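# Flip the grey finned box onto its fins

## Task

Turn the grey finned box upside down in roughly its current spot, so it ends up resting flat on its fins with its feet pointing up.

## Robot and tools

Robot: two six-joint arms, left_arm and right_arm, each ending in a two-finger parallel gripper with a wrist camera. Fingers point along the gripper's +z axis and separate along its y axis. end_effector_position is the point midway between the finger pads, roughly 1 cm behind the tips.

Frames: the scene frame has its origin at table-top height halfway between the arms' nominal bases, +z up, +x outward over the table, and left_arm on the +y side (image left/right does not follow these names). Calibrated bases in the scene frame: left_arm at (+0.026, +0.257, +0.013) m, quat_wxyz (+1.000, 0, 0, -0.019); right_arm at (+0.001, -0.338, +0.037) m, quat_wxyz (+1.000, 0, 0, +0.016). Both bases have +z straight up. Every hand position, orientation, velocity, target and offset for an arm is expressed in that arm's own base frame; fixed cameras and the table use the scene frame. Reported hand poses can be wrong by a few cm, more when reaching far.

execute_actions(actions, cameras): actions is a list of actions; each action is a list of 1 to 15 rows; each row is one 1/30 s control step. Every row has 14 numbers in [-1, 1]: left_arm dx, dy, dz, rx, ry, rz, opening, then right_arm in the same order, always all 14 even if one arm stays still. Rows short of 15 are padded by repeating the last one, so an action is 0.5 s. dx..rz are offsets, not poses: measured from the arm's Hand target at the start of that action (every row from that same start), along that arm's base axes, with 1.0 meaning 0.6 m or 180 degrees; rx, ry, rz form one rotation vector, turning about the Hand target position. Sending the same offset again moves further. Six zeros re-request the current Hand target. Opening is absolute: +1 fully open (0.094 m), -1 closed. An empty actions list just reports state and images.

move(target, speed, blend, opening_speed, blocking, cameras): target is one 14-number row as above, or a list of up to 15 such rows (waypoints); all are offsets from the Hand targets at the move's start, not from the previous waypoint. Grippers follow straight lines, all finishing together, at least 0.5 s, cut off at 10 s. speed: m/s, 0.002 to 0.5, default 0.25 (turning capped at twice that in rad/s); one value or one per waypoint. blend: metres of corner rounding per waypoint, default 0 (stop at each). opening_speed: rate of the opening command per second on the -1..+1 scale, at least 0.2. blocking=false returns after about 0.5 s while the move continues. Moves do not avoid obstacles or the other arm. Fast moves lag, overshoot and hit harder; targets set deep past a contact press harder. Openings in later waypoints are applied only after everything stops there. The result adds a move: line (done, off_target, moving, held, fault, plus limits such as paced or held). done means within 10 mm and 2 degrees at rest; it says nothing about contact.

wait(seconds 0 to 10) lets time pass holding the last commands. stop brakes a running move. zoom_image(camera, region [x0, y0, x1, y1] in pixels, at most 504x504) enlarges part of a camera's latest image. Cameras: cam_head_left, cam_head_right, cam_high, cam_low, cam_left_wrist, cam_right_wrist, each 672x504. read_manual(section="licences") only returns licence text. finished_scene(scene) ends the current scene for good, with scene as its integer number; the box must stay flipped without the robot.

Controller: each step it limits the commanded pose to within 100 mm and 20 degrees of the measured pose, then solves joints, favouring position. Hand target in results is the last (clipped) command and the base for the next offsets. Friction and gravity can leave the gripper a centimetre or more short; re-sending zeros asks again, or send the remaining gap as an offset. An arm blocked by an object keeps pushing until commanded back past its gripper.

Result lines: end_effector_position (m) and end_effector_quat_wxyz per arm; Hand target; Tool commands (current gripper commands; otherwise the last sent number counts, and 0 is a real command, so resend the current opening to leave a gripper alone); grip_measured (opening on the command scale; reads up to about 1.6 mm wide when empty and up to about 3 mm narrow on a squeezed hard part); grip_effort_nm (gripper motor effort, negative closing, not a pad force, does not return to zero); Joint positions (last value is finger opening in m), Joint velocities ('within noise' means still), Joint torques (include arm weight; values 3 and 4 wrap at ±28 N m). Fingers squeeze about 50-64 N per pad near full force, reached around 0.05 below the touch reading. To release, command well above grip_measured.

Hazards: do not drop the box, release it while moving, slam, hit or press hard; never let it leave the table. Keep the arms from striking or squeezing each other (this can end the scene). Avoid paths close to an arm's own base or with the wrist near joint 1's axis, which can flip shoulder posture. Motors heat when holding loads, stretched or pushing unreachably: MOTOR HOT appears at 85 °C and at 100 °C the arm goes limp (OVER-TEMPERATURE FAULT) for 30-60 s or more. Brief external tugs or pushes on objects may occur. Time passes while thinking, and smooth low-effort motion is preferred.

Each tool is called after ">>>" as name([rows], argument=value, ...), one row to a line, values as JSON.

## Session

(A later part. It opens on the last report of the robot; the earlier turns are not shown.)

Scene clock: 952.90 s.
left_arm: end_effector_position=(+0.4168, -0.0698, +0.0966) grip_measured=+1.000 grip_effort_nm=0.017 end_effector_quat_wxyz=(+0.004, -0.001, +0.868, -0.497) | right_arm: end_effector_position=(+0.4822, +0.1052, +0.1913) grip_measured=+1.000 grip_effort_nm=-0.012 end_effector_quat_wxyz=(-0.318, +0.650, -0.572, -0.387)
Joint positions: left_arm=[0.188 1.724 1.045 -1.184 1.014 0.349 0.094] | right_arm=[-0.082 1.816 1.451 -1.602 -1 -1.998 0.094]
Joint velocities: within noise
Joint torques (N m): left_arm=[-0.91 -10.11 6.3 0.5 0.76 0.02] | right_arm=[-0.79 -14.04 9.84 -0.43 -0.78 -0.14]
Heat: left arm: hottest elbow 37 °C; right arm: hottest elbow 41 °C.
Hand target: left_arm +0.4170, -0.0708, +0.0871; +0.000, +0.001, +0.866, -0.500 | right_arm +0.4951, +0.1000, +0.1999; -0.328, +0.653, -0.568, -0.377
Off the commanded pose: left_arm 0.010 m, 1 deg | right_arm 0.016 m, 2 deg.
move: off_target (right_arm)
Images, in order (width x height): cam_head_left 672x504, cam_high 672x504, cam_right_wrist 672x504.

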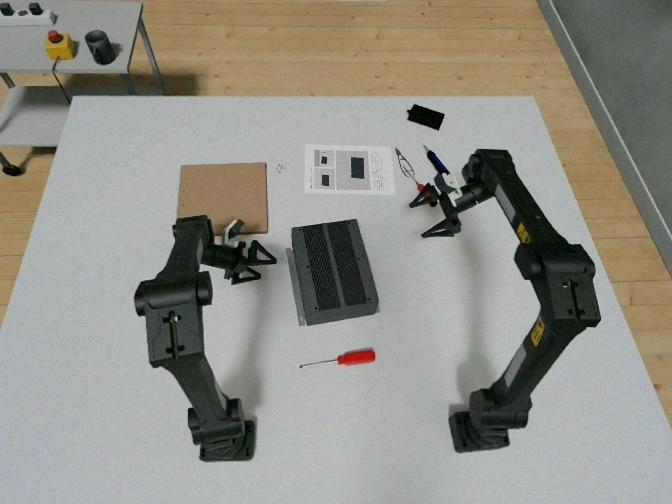

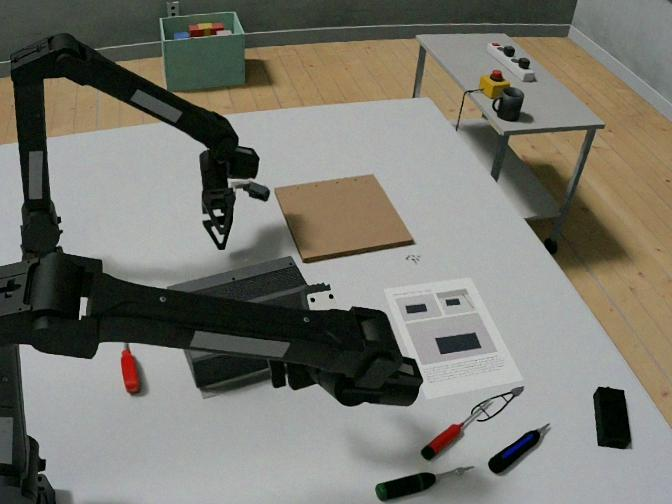

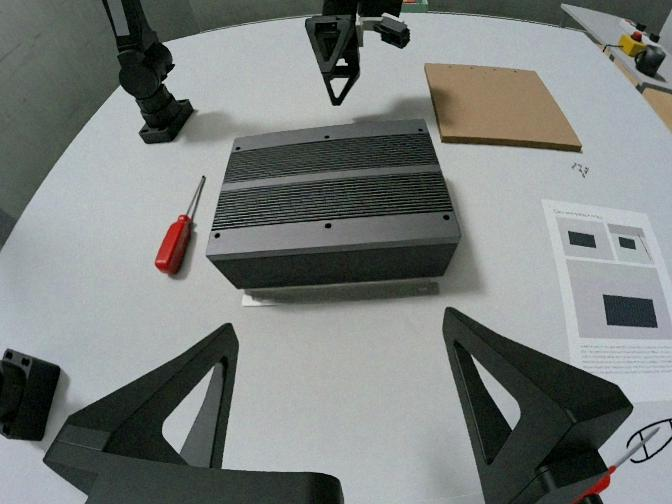

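>>> move(target=[0,0,0,0,0,0,1,-0.049,0.07,-0.29,0,0,0,1], speed=0.2, cameras=["cam_head_left","cam_low","cam_right_wrist"])

Scene clock: 980.13 s.
left_arm: end_effector_position=(+0.4168, -0.0698, +0.0966) grip_measured=+1.000 grip_effort_nm=0.022 end_effector_quat_wxyz=(+0.004, -0.001, +0.868, -0.497) | right_arm: end_effector_position=(+0.4649, +0.1359, +0.0269) grip_measured=+1.000 grip_effort_nm=-0.022 end_effector_quat_wxyz=(-0.329, +0.652, -0.571, -0.376)
Joint positions: left_arm=[0.188 1.724 1.045 -1.184 1.014 0.349 0.094] | right_arm=[-0.023 1.971 1.192 -1.052 -1.026 -1.872 0.094]
Joint velocities: within noise
Joint torques (N m): left_arm=[-0.97 -10.17 6.26 0.5 0.76 0.01] | right_arm=[0.44 -14.8 5.18 0.59 -0.78 0.09]
Heat: left arm: hottest elbow 37 °C; right arm: hottest elbow 41 °C.
Hand target: left_arm +0.4170, -0.0708, +0.0871; +0.000, +0.001, +0.866, -0.500 | right_arm +0.4658, +0.1421, +0.0261; -0.328, +0.653, -0.568, -0.377
Off the commanded pose: left_arm 0.010 m, 1 deg | right_arm 0.006 m, 0 deg.
move: done
Images, in order (width x height): cam_head_left 672x504, cam_low 672x504, cam_right_wrist 672x504.

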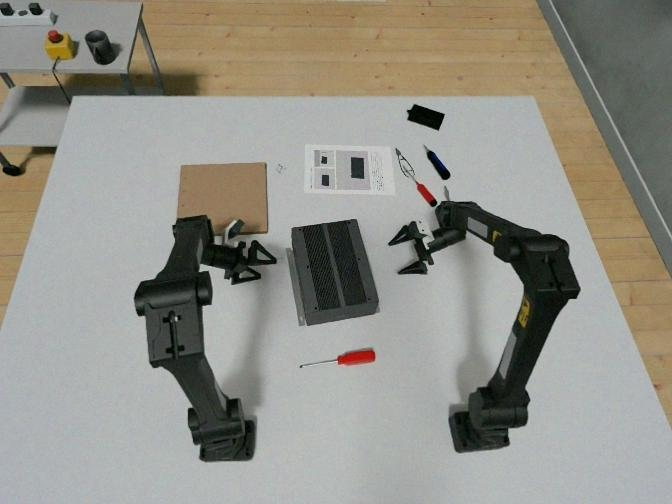

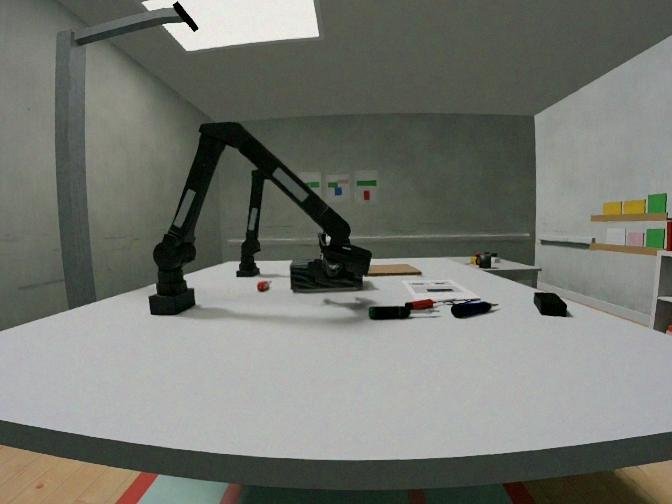

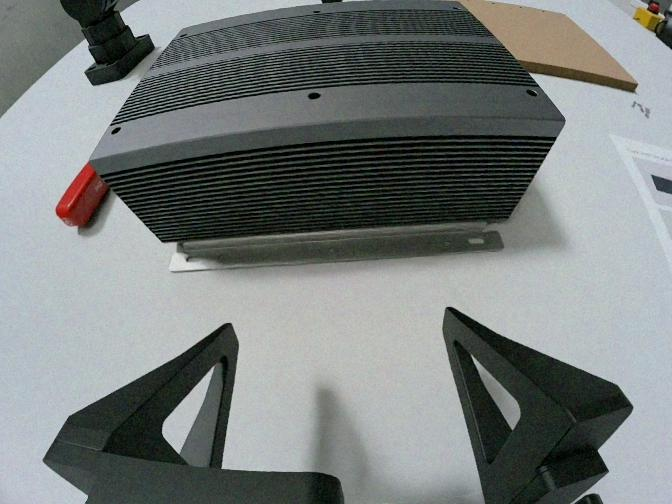

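>>> execute_actions(actions=[])

Scene clock: 1011.23 s.
left_arm: end_effector_position=(+0.4168, -0.0698, +0.0966) grip_measured=+1.000 grip_effort_nm=0.017 end_effector_quat_wxyz=(+0.004, -0.001, +0.868, -0.497) | right_arm: end_effector_position=(+0.4649, +0.1359, +0.0269) grip_measured=+1.000 grip_effort_nm=-0.012 end_effector_quat_wxyz=(-0.329, +0.651, -0.571, -0.376)
Joint positions: left_arm=[0.188 1.724 1.045 -1.184 1.014 0.349 0.094] | right_arm=[-0.023 1.971 1.192 -1.052 -1.026 -1.871 0.094]
Joint velocities: within noise
Joint torques (N m): left_arm=[-0.97 -9.93 6.32 0.49 0.75 0.03] | right_arm=[-0.03 -14.68 5.29 0.25 -0.84 0.02]
Heat: left arm: hottest elbow 37 °C; right arm: hottest elbow 40 °C.
Hand target: left_arm +0.4170, -0.0708, +0.0871; +0.000, +0.001, +0.866, -0.500 | right_arm +0.4658, +0.1421, +0.0261; -0.328, +0.653, -0.568, -0.377
Tool commands: left_gripper/opening=+1.0 right_gripper/opening=+1.0
Off the commanded pose: left_arm 0.010 m, 1 deg | right_arm 0.006 m, 0 deg.

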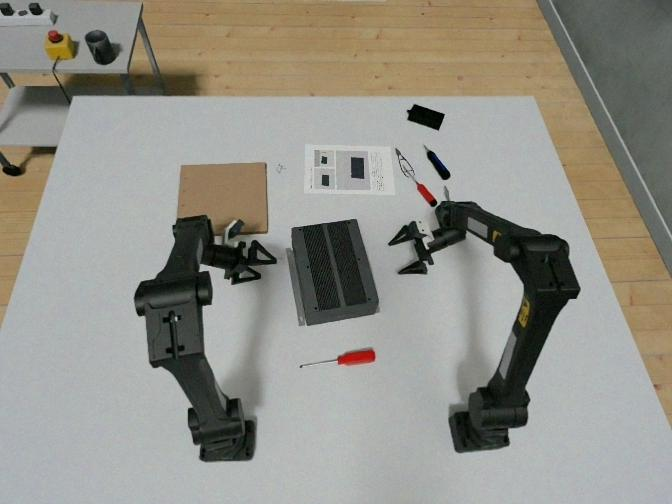

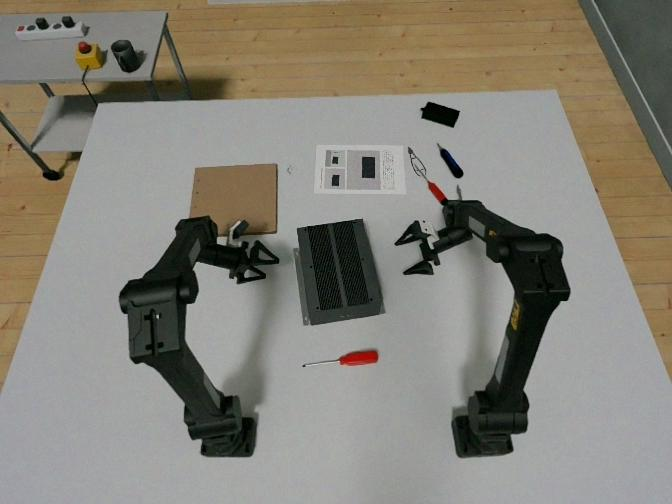

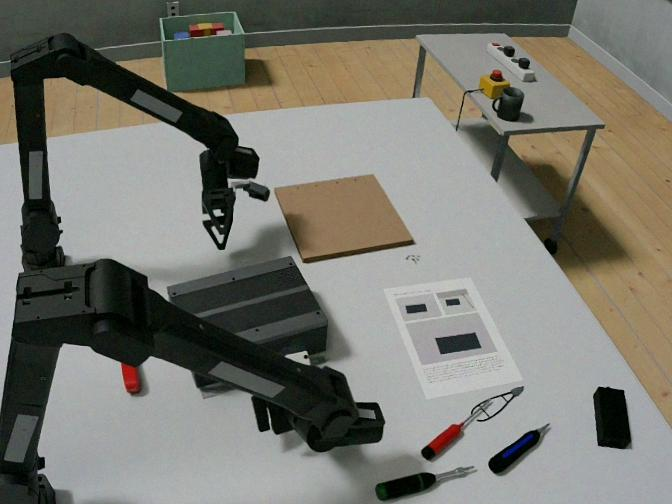

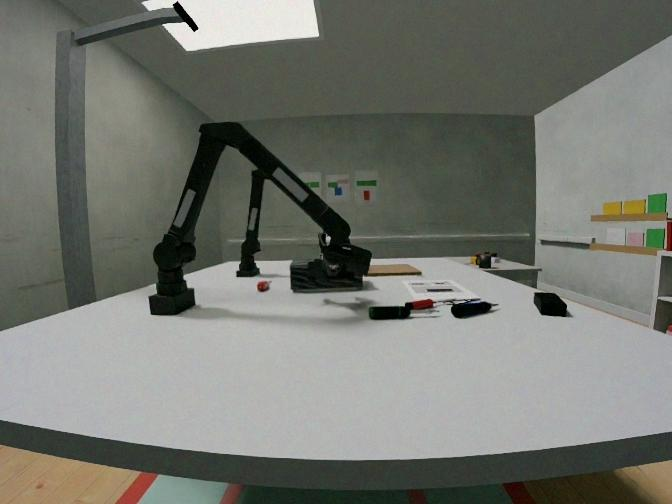

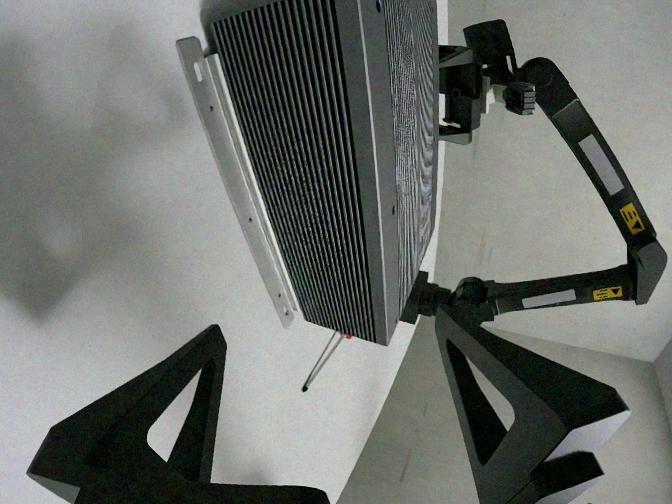

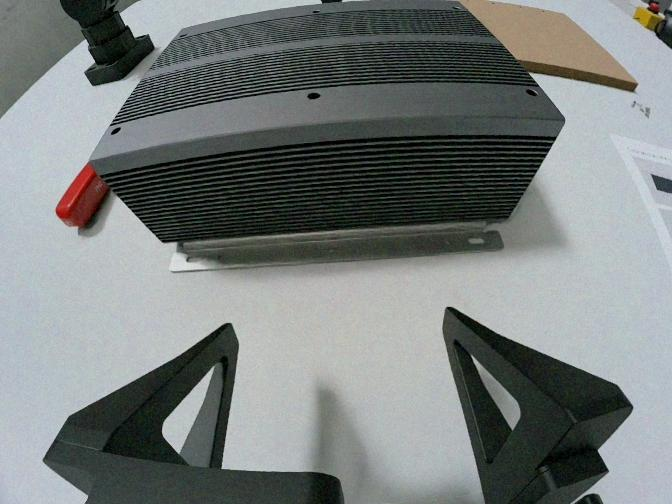

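>>> move(target=[0, 0.2, 0.12, 0, 0, 0, 1, 0, 0, -0.058, 0, 0, 0, 1], speed=0.12, cameras=["cam_head_left", "cam_right_wrist", "cam_low"])

Scene clock: 1083.27 s.
left_arm: end_effector_position=(+0.4077, +0.0423, +0.1594) grip_measured=+1.000 grip_effort_nm=0.017 end_effector_quat_wxyz=(+0.006, -0.008, +0.870, -0.494) | right_arm: end_effector_position=(+0.4673, +0.1358, -0.0036) grip_measured=+1.000 grip_effort_nm=-0.017 end_effector_quat_wxyz=(-0.332, +0.653, -0.569, -0.372)
Joint positions: left_arm=[0.44 1.742 1.241 -1.667 0.903 0.717 0.094] | right_arm=[-0.023 2.03 1.186 -0.975 -1.026 -1.871 0.094]
Joint velocities: within noise
Joint torques (N m): left_arm=[-0.38 -10.64 9.51 -0.91 0.41 0.04] | right_arm=[0.5 -14.27 4.71 0.5 -0.85 0.07]
Heat: left arm: hottest elbow 37 °C; right arm: hottest elbow 38 °C.
Hand target: left_arm +0.4171, +0.0492, +0.1590; +0.000, +0.001, +0.866, -0.500 | right_arm +0.4657, +0.1421, -0.0088; -0.328, +0.653, -0.568, -0.377
Off the commanded pose: left_arm 0.012 m, 1 deg | right_arm 0.008 m, 1 deg.
joint sent to its limit (left arm) — joint 4 (wrist pitch), lower limit. The joint targets still meet the commanded pose.
move: off_target (left_arm)
Images, in order (width x height): cam_head_left 672x504, cam_low 672x504, cam_right_wrist 672x504.

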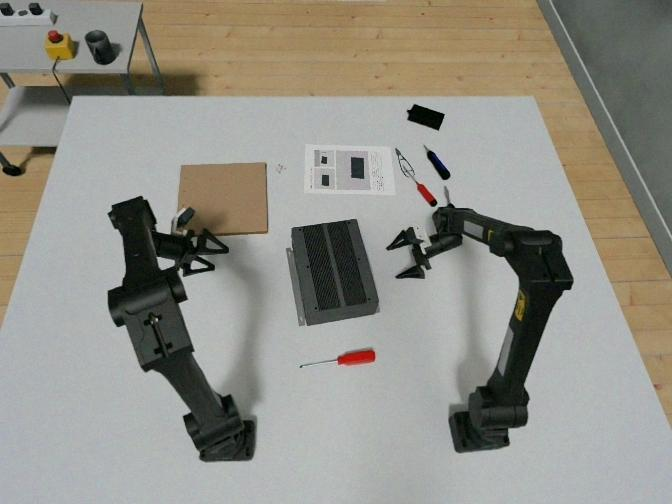

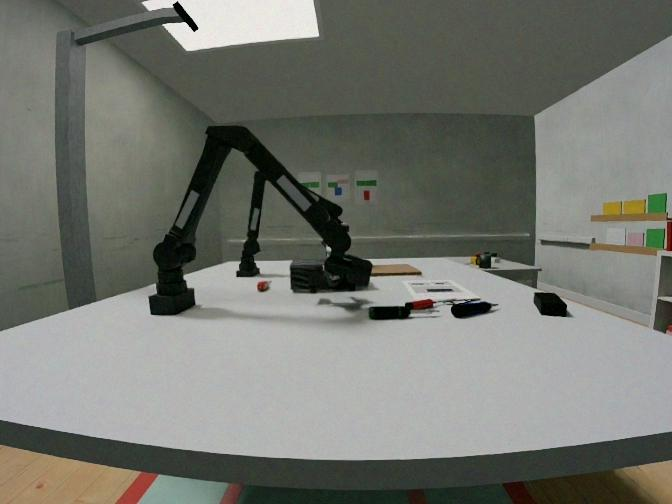

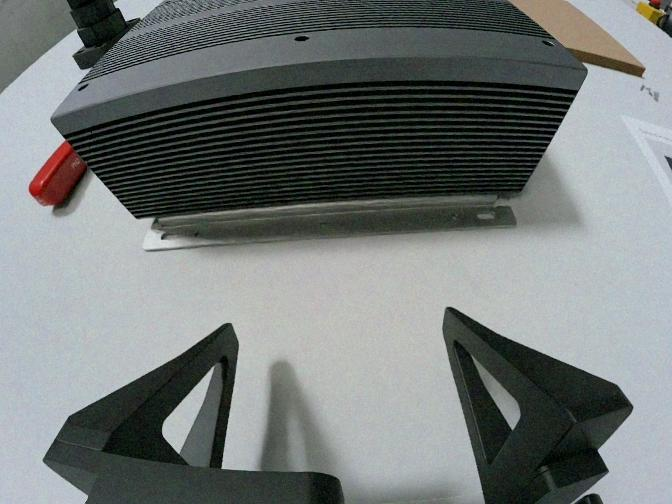

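>>> zoom_image(camera="cam_right_wrist", region=[120, 160, 340, 270])

>>> zoom_image(camera="cam_right_wrist", region=[400, 160, 560, 260])

Scaled by 2.291 from the camera's 672x504 image, which has a finer 960x720 frame.

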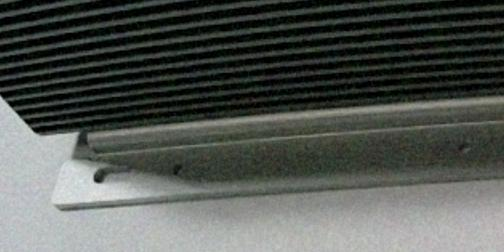

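Scaled by 3.150 from the camera's 672x504 image, which has a finer 960x720 frame.

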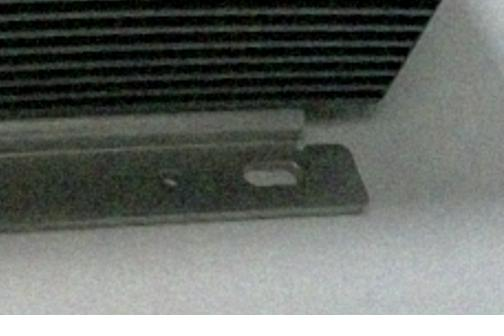

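>>> move(target=[0, 0, 0, 0, 0, 0, 1, -0.0135, 0.108, 0, 0, 0, 0, 1], speed=0.1, cameras=["cam_head_left", "cam_right_wrist"])

Scene clock: 1103.47 s.
left_arm: end_effector_position=(+0.4075, +0.0422, +0.1595) grip_measured=+1.000 grip_effort_nm=0.022 end_effector_quat_wxyz=(+0.006, -0.008, +0.870, -0.494) | right_arm: end_effector_position=(+0.4560, +0.2018, -0.0162) grip_measured=+1.000 grip_effort_nm=-0.007 end_effector_quat_wxyz=(-0.324, +0.649, -0.573, -0.381)
Joint positions: left_arm=[0.44 1.742 1.241 -1.668 0.902 0.719 0.094] | right_arm=[0.114 2.017 1.118 -0.721 -1.047 -1.609 0.094]
Joint velocities: within noise
Joint torques (N m): left_arm=[-0.38 -10.7 9.5 -0.85 0.42 0.02] | right_arm=[0.03 -16.03 4.67 0.66 -0.74 0.03]
Heat: left arm: hottest elbow 39 °C; right arm: hottest elbow 37 °C.
Hand target: left_arm +0.4170, +0.0492, +0.1590; +0.000, +0.001, +0.866, -0.499 | right_arm +0.4578, +0.2069, -0.0087; -0.329, +0.653, -0.568, -0.377
Off the commanded pose: left_arm 0.012 m, 1 deg | right_arm 0.009 m, 1 deg.
joint sent to its limit (left arm) — joint 4 (wrist pitch), lower limit. The joint targets still meet the commanded pose.
move: off_target (left_arm)
Images, in order (width x height): cam_head_left 672x504, cam_right_wrist 672x504.

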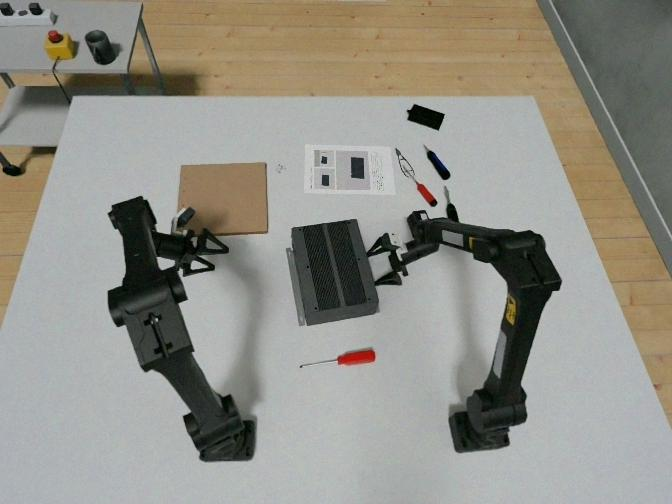

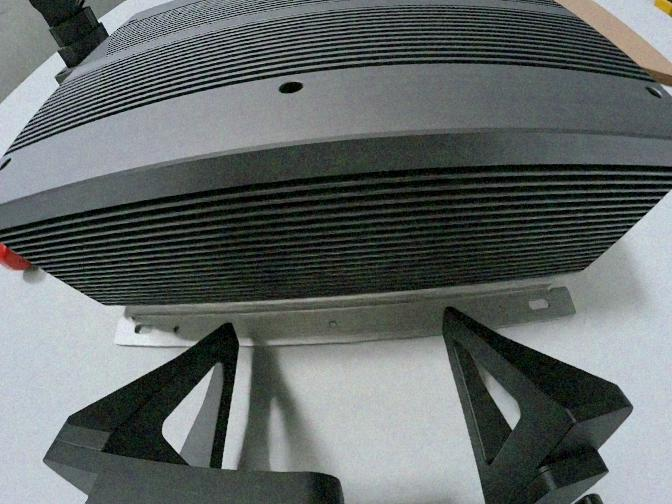

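>>> move(target=[0, 0, 0, 0, 0, 0, 1, -0.0124, 0.0993, 0.018, 0, 0, 0, 1], speed=0.05, cameras=["cam_head_left", "cam_right_wrist"])

Scene clock: 1111.30 s.
left_arm: end_effector_position=(+0.4075, +0.0422, +0.1595) grip_measured=+1.000 grip_effort_nm=0.017 end_effector_quat_wxyz=(+0.006, -0.008, +0.870, -0.494) | right_arm: end_effector_position=(+0.4575, +0.2160, -0.0142) grip_measured=+1.000 grip_effort_nm=-0.007 end_effector_quat_wxyz=(-0.327, +0.635, -0.599, -0.362)
Joint positions: left_arm=[0.44 1.742 1.241 -1.668 0.902 0.719 0.094] | right_arm=[0.149 1.975 1.061 -0.547 -1.016 -1.42 0.094]
Joint velocities: within noise
Joint torques (N m): left_arm=[-0.38 -10.7 9.51 -0.83 0.41 0.02] | right_arm=[7.47 -16.26 5.74 1.65 -1.73 0.47]
Heat: left arm: hottest elbow 40 °C; right arm: hottest elbow 37 °C.
Hand target: left_arm +0.4170, +0.0492, +0.1590; +0.000, +0.001, +0.866, -0.499 | right_arm +0.4503, +0.2664, +0.0021; -0.329, +0.653, -0.568, -0.377
Off the commanded pose: left_arm 0.012 m, 1 deg | right_arm 0.054 m, 4 deg.
joint sent to its limit (left arm) — joint 4 (wrist pitch), lower limit. The joint targets still meet the commanded pose.
move: off_target (left_arm, right_arm)
Images, in order (width x height): cam_head_left 672x504, cam_right_wrist 672x504.

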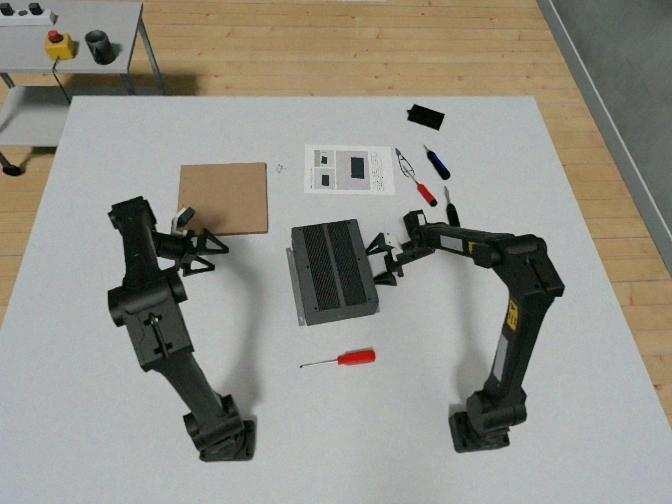

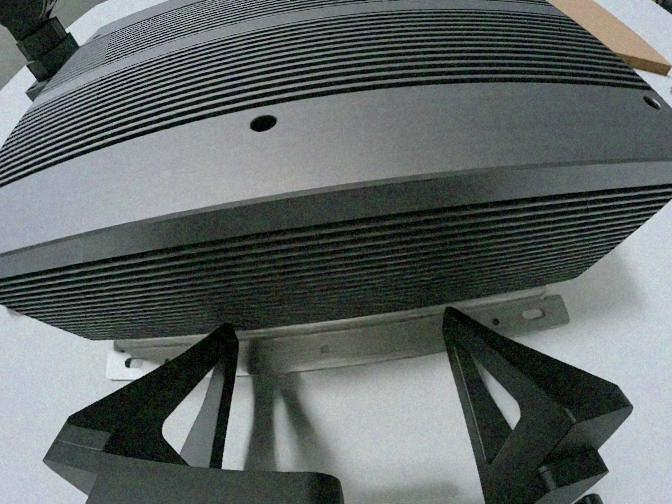

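>>> move(target=[0, 0, 0, 0, 0, 0, 1, -0.0093, 0.0745, 0.01, 0, 0, 0, 1], speed=0.05, cameras=["cam_head_left", "cam_right_wrist"])

Scene clock: 1132.77 s.
left_arm: end_effector_position=(+0.4075, +0.0422, +0.1595) grip_measured=+1.000 grip_effort_nm=0.022 end_effector_quat_wxyz=(+0.006, -0.008, +0.870, -0.494) | right_arm: end_effector_position=(+0.4527, +0.2498, -0.0136) grip_measured=+1.000 grip_effort_nm=-0.017 end_effector_quat_wxyz=(-0.322, +0.636, -0.604, -0.356)
Joint positions: left_arm=[0.44 1.742 1.241 -1.668 0.902 0.719 0.094] | right_arm=[0.225 1.958 1.036 -0.419 -0.984 -1.274 0.094]
Joint velocities: within noise
Joint torques (N m): left_arm=[-0.32 -10.58 9.5 -0.83 0.42 0.02] | right_arm=[8 -16.09 7.3 2.25 -2.16 0.66]
Heat: left arm: hottest elbow 41 °C; right arm: hottest elbow 38 °C.
Hand target: left_arm +0.4170, +0.0492, +0.1590; +0.000, +0.001, +0.866, -0.499 | right_arm +0.4446, +0.3111, +0.0080; -0.328, +0.653, -0.568, -0.377
Off the commanded pose: left_arm 0.012 m, 1 deg | right_arm 0.065 m, 5 deg.
joint sent to its limit (left arm) — joint 4 (wrist pitch), lower limit. The joint targets still meet the commanded pose.
move: off_target (left_arm, right_arm)
Images, in order (width x height): cam_head_left 672x504, cam_right_wrist 672x504.

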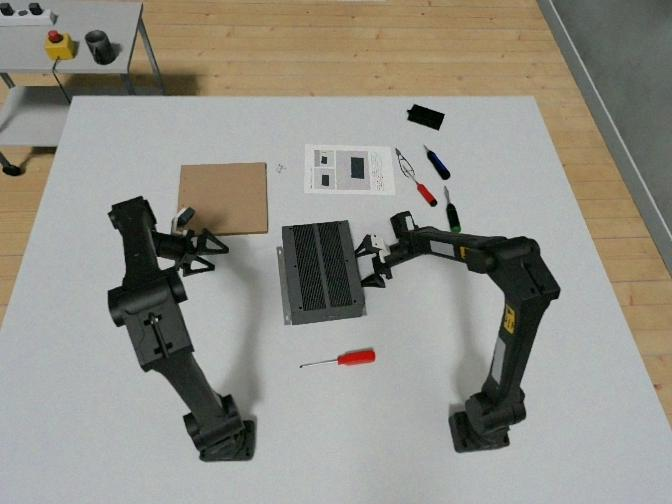

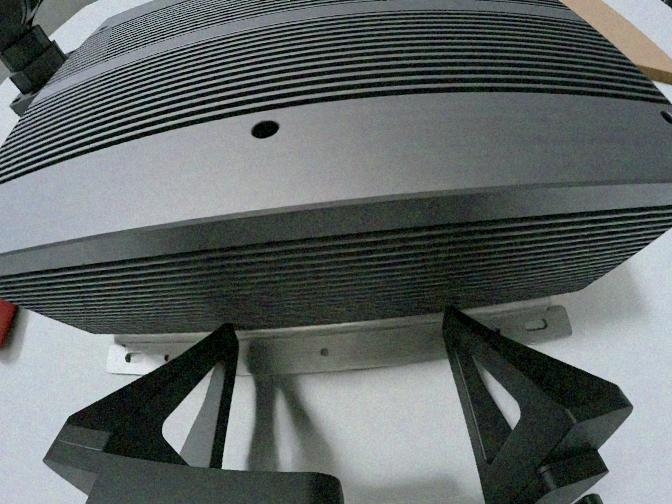

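>>> move(target=[0, 0, 0, 0, 0, 0, 1, -0.008, 0.12, 0.0, 0, 0, 0, 1], speed=0.05, cameras=["cam_head_left", "cam_right_wrist"])

Scene clock: 1148.07 s.
left_arm: end_effector_position=(+0.4075, +0.0422, +0.1595) grip_measured=+1.000 grip_effort_nm=0.022 end_effector_quat_wxyz=(+0.006, -0.008, +0.870, -0.494) | right_arm: end_effector_position=(+0.4415, +0.3250, -0.0134) grip_measured=+1.000 grip_effort_nm=-0.007 end_effector_quat_wxyz=(-0.309, +0.621, -0.621, -0.365)
Joint positions: left_arm=[0.44 1.742 1.241 -1.668 0.902 0.719 0.094] | right_arm=[0.381 1.965 1.032 -0.21 -0.932 -0.973 0.094]
Joint velocities: within noise
Joint torques (N m): left_arm=[-0.38 -10.7 9.52 -0.85 0.42 0.02] | right_arm=[6.71 -14.39 9.48 2.48 -1.89 0.03]
Heat: left arm: hottest elbow 41 °C; right arm: hottest elbow 38 °C.
Hand target: left_arm +0.4170, +0.0492, +0.1590; +0.000, +0.001, +0.866, -0.499 | right_arm +0.4399, +0.3831, +0.0079; -0.328, +0.653, -0.568, -0.377
Off the commanded pose: left_arm 0.012 m, 1 deg | right_arm 0.062 m, 7 deg.
joint sent to its limit (left arm) — joint 4 (wrist pitch), lower limit. The joint targets still meet the commanded pose.
move: off_target (left_arm, right_arm)
Images, in order (width x height): cam_head_left 672x504, cam_right_wrist 672x504.

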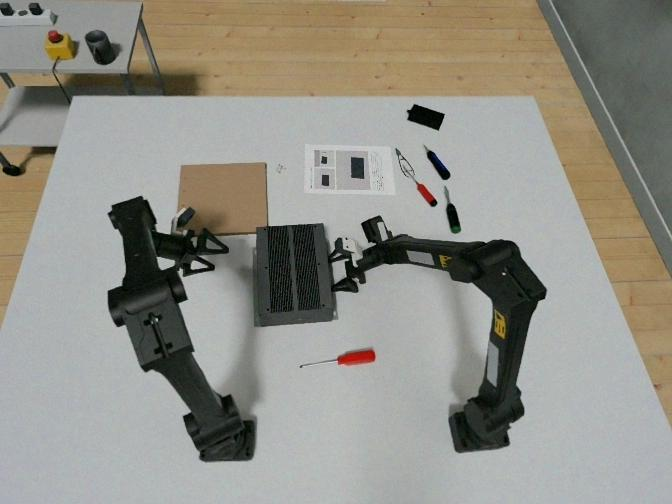

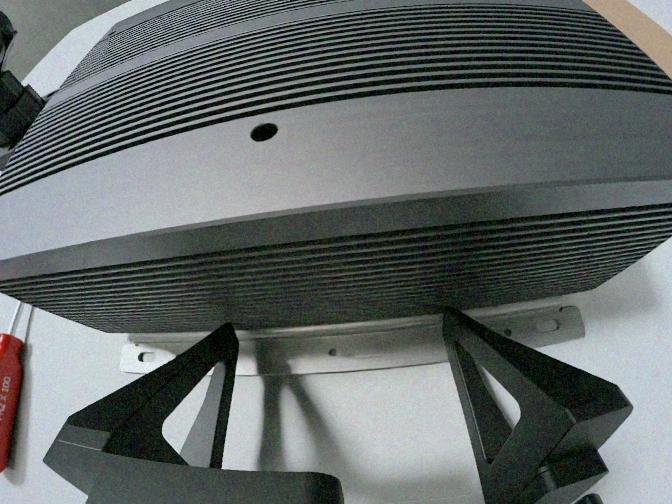

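>>> zoom_image(camera="cam_head_left", region=[220, 200, 400, 350])

>>> execute_actions(actions=[], cameras=["cam_head_left", "cam_head_right", "cam_left_wrist"])

Scaled by 2.800.

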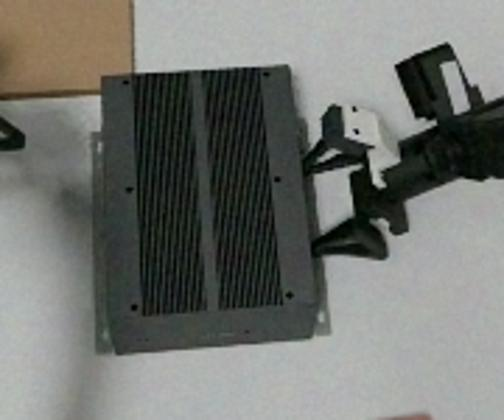

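Scene clock: 1240.10 s.
left_arm: end_effector_position=(+0.4075, +0.0422, +0.1595) grip_measured=+1.000 grip_effort_nm=0.017 end_effector_quat_wxyz=(+0.006, -0.008, +0.870, -0.494) | right_arm: end_effector_position=(+0.4415, +0.3250, -0.0134) grip_measured=+1.000 grip_effort_nm=-0.012 end_effector_quat_wxyz=(-0.309, +0.621, -0.621, -0.365)
Joint positions: left_arm=[0.44 1.742 1.241 -1.668 0.902 0.719 0.094] | right_arm=[0.381 1.965 1.032 -0.21 -0.932 -0.973 0.094]
Joint velocities: within noise
Joint torques (N m): left_arm=[-0.32 -10.58 9.5 -0.84 0.42 0.01] | right_arm=[6.48 -14.68 9.46 2.43 -1.88 0.01]
Heat: left arm: hottest elbow 43 °C; right arm: hottest elbow 46 °C.
Hand target: left_arm +0.4170, +0.0492, +0.1590; +0.000, +0.001, +0.866, -0.499 | right_arm +0.4399, +0.3831, +0.0079; -0.328, +0.653, -0.568, -0.377
Tool commands: left_gripper/opening=+1.0 right_gripper/opening=+1.0
Off the commanded pose: left_arm 0.012 m, 1 deg | right_arm 0.062 m, 7 deg.
Images, in order (width x height): cam_head_left 672x504, cam_head_right 672x504, cam_left_wrist 672x504.

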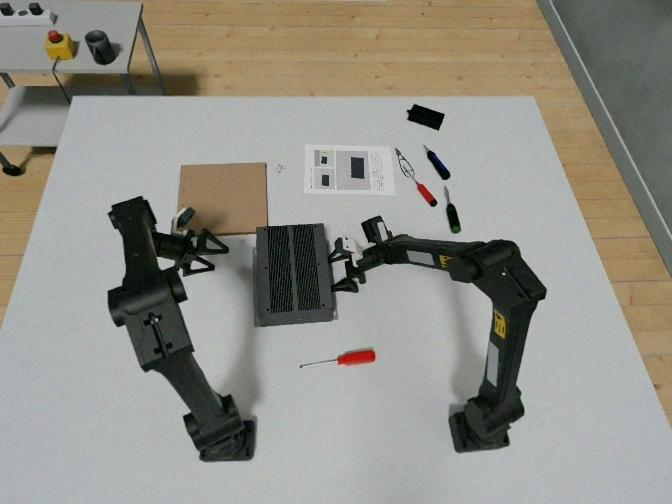

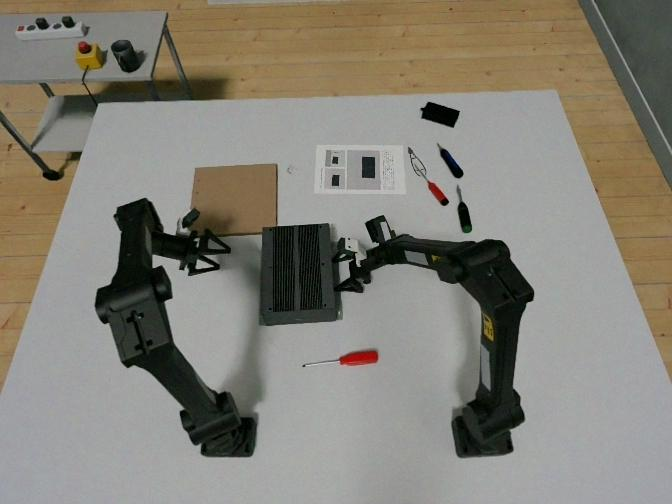

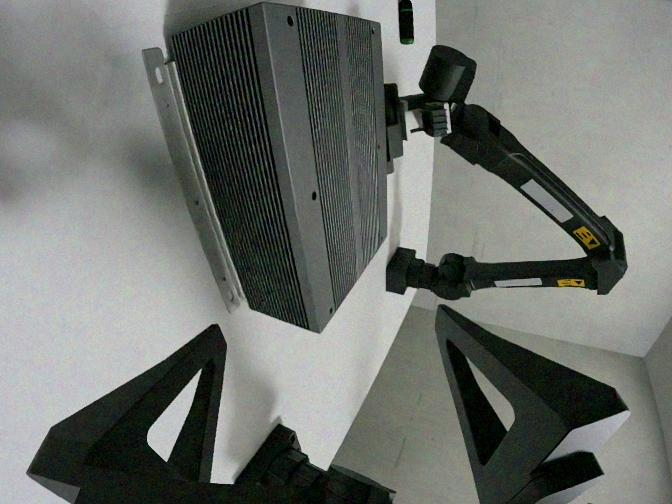

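>>> move([
  [0.010, -0.0692, 0, 0.0167, 0.0007, 0.0278, 1, 0.0027, -0.0800, 0, 0, 0, 0, 1],
  [0.010, -0.0692, -0.188, 0.0167, 0.0007, 0.0278, 1, 0.0027, -0.0800, 0, 0, 0, 0, 1],
], speed=0.1, cameras=["cam_left_wrist", "cam_high", "cam_head_left"])

Scene clock: 1316.47 s.
left_arm: end_effector_position=(+0.4240, +0.0099, +0.0572) grip_measured=+1.000 grip_effort_nm=0.017 end_effector_quat_wxyz=(+0.033, -0.030, +0.880, -0.474) | right_arm: end_effector_position=(+0.4295, +0.3202, -0.0121) grip_measured=+1.000 grip_effort_nm=-0.017 end_effector_quat_wxyz=(-0.306, +0.638, -0.595, -0.380)
Joint positions: left_arm=[0.358 1.825 1.079 -1.192 0.942 0.479 0.094] | right_arm=[0.372 1.965 1.032 -0.283 -0.979 -1.077 0.094]
Joint velocities: within noise
Joint torques (N m): left_arm=[-1.08 -10.99 5.68 0.35 0.6 -0.25] | right_arm=[0.56 -16.21 7.84 0.98 -1.42 -0.27]
Heat: left arm: hottest elbow 43 °C; right arm: hottest elbow 47 °C.
Hand target: left_arm +0.4230, +0.0076, +0.0463; +0.021, -0.038, +0.878, -0.476 | right_arm +0.4414, +0.3351, +0.0079; -0.328, +0.653, -0.568, -0.377
Off the commanded pose: left_arm 0.011 m, 2 deg | right_arm 0.028 m, 4 deg.
move: off_target (left_arm, right_arm)
Images, in order (width x height): cam_head_left 672x504, cam_high 672x504, cam_left_wrist 672x504.

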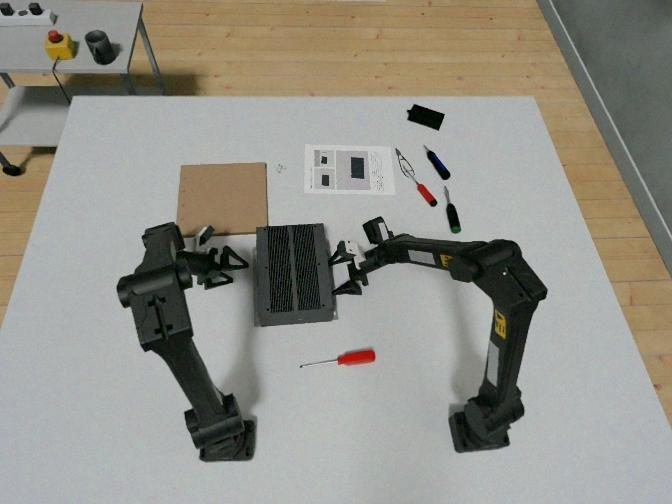

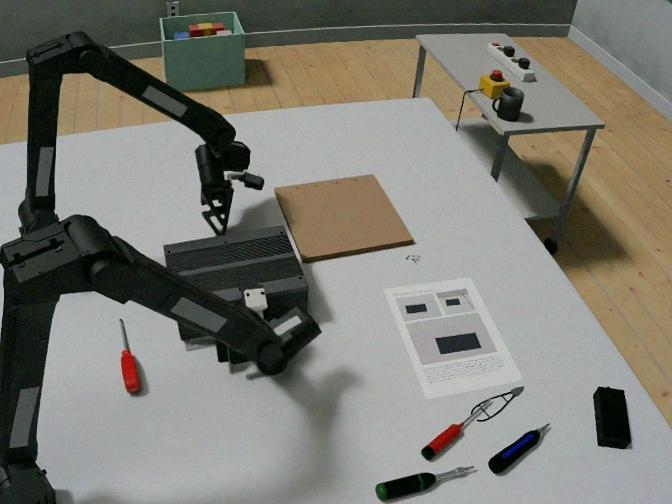

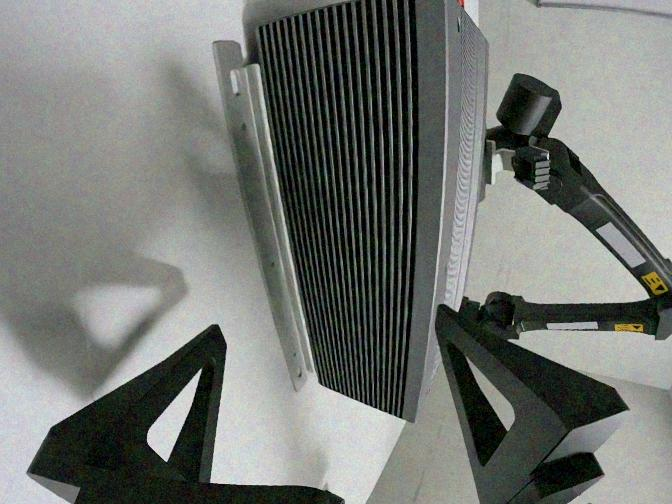

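>>> move([
  [0, 0, -0.0305, 0, 0, 0, 1, 0, -0.0, 0, 0, 0, 0, 1],
  [0.0022, -0.025, -0.0305, 0, 0, 0, 1, 0, -0.0, 0, 0, 0, 0, 1],
], speed=0.05, cameras=["cam_left_wrist", "cam_high"])

Scene clock: 1328.50 s.
left_arm: end_effector_position=(+0.4263, -0.0033, +0.0357) grip_measured=+1.000 grip_effort_nm=0.022 end_effector_quat_wxyz=(+0.031, -0.032, +0.880, -0.473) | right_arm: end_effector_position=(+0.4295, +0.3202, -0.0121) grip_measured=+1.000 grip_effort_nm=-0.012 end_effector_quat_wxyz=(-0.306, +0.638, -0.595, -0.380)
Joint positions: left_arm=[0.328 1.856 1.053 -1.098 0.95 0.427 0.094] | right_arm=[0.372 1.965 1.032 -0.283 -0.979 -1.077 0.094]
Joint velocities: within noise
Joint torques (N m): left_arm=[-1.26 -11.75 5.19 0.51 0.74 -0.26] | right_arm=[0.56 -16.5 7.91 0.99 -1.38 -0.31]
Heat: left arm: hottest elbow 42 °C; right arm: hottest elbow 46 °C.
Hand target: left_arm +0.4243, -0.0073, +0.0280; +0.021, -0.038, +0.878, -0.476 | right_arm +0.4414, +0.3351, +0.0079; -0.328, +0.653, -0.568, -0.377
Off the commanded pose: left_arm 0.009 m, 1 deg | right_arm 0.028 m, 4 deg.
move: off_target (right_arm)
Images, in order (width x height): cam_high 672x504, cam_left_wrist 672x504.

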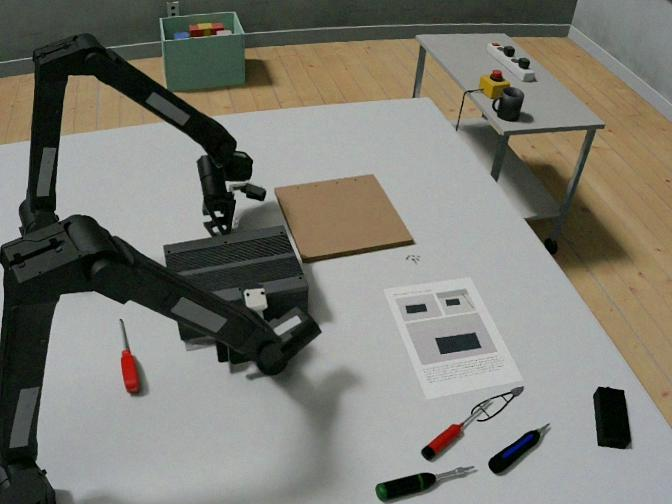

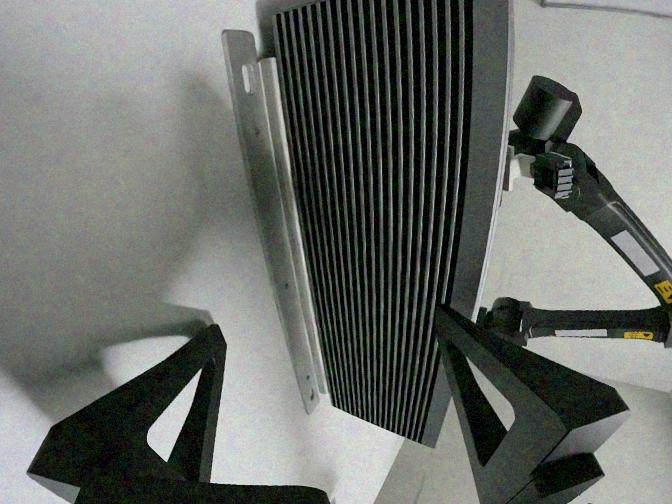

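>>> move([
  [0.0075, -0.085, 0.0, 0, 0, 0, 1, -0.0015, 0.06, 0, 0, 0, 0, 1],
  [0.0116, -0.1328, 0.05, 0, 0, 0, 1, -0.0015, 0.083, 0, 0, 0, 0, 1],
], speed=0.05, blend=0.01, cameras=["cam_left_wrist", "cam_high", "cam_right_wrist"])

Scene clock: 1347.10 s.
left_arm: end_effector_position=(+0.4257, -0.0146, +0.0353) grip_measured=+0.999 grip_effort_nm=0.071 end_effector_quat_wxyz=(+0.038, -0.094, +0.885, -0.454) | right_arm: end_effector_position=(+0.4391, +0.3249, -0.0126) grip_measured=+1.000 grip_effort_nm=-0.002 end_effector_quat_wxyz=(-0.304, +0.616, -0.624, -0.373)
Joint positions: left_arm=[0.298 1.78 0.965 -0.906 0.937 0.163 0.094] | right_arm=[0.38 1.965 1.032 -0.221 -0.944 -0.962 0.094]
Joint velocities: within noise
Joint torques (N m): left_arm=[-13.16 -14.92 5.82 0.53 2.84 -0.49] | right_arm=[6.65 -14.74 9.76 2.84 -1.38 0]
Heat: left arm: hottest elbow 40 °C; right arm: hottest elbow 45 °C.
Hand target: left_arm +0.4312, -0.0871, +0.0580; +0.021, -0.038, +0.878, -0.476 | right_arm +0.4406, +0.3849, +0.0079; -0.328, +0.653, -0.568, -0.377
Off the commanded pose: left_arm 0.076 m, 7 deg | right_arm 0.063 m, 8 deg.
move: off_target (left_arm, right_arm)
Images, in order (width x height): cam_high 672x504, cam_left_wrist 672x504, cam_right_wrist 672x504.

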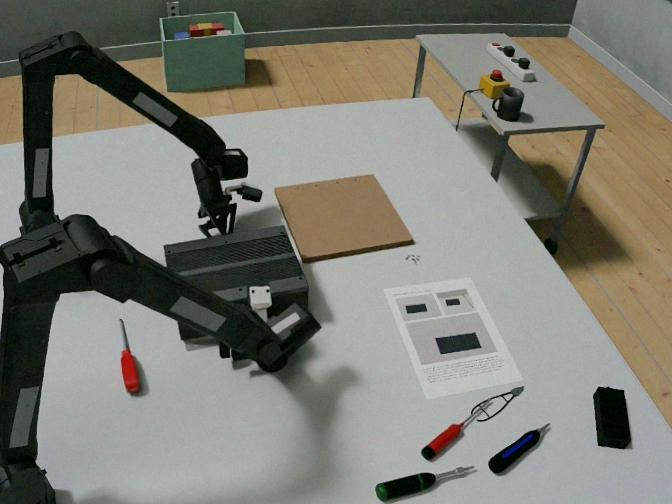

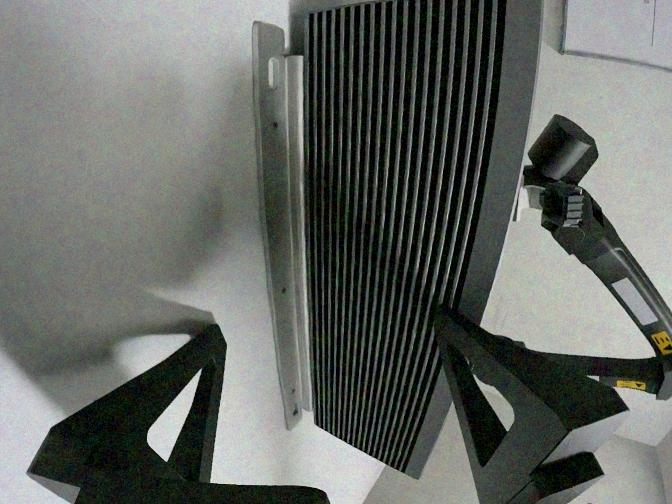

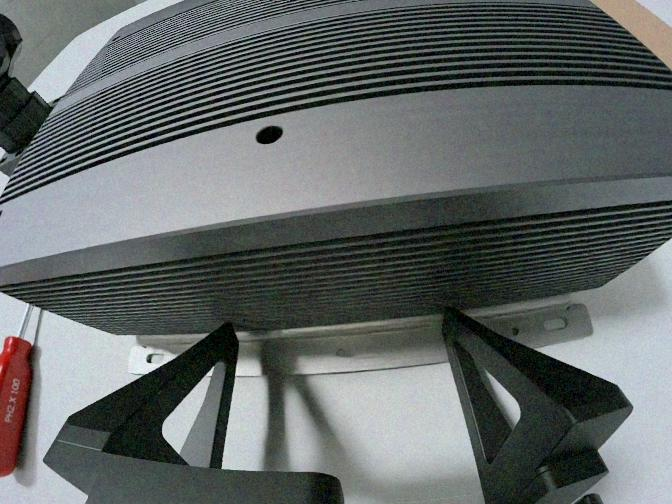

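>>> move(target=[0.0, -0.01, 0.08, 0, 0, 0, 1, 0, 0.0, 0, 0, 0, 0, 1], speed=0.05, cameras=["cam_left_wrist", "cam_high"])

Scene clock: 1355.40 s.
left_arm: end_effector_position=(+0.4254, -0.0285, +0.0657) grip_measured=+0.999 grip_effort_nm=0.076 end_effector_quat_wxyz=(+0.027, -0.104, +0.887, -0.449) | right_arm: end_effector_position=(+0.4401, +0.3234, -0.0121) grip_measured=+1.000 grip_effort_nm=-0.012 end_effector_quat_wxyz=(-0.308, +0.618, -0.620, -0.372)
Joint positions: left_arm=[0.263 1.705 0.973 -0.955 0.929 0.089 0.094] | right_arm=[0.376 1.965 1.032 -0.221 -0.948 -0.974 0.094]
Joint velocities: within noise
Joint torques (N m): left_arm=[-11.87 -15.91 8.28 -1.14 3.24 -0.08] | right_arm=[7.12 -13.98 9.62 2.91 -1.18 0.06]
Heat: left arm: hottest elbow 40 °C; right arm: hottest elbow 46 °C.
Hand target: left_arm +0.4313, -0.0931, +0.1059; +0.021, -0.038, +0.878, -0.476 | right_arm +0.4405, +0.3849, +0.0079; -0.328, +0.653, -0.568, -0.377
Off the commanded pose: left_arm 0.076 m, 8 deg | right_arm 0.065 m, 8 deg.
move: off_target (left_arm, right_arm)
Images, in order (width x height): cam_high 672x504, cam_left_wrist 672x504.

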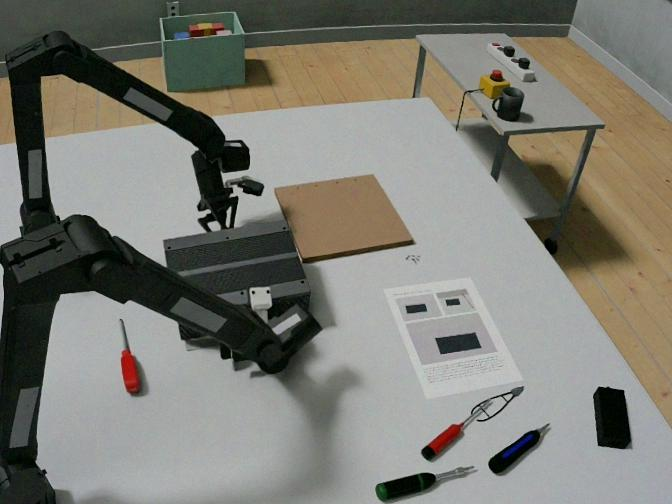

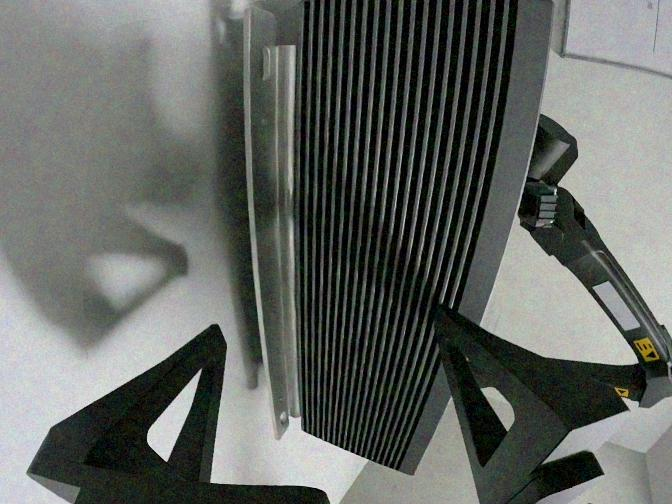

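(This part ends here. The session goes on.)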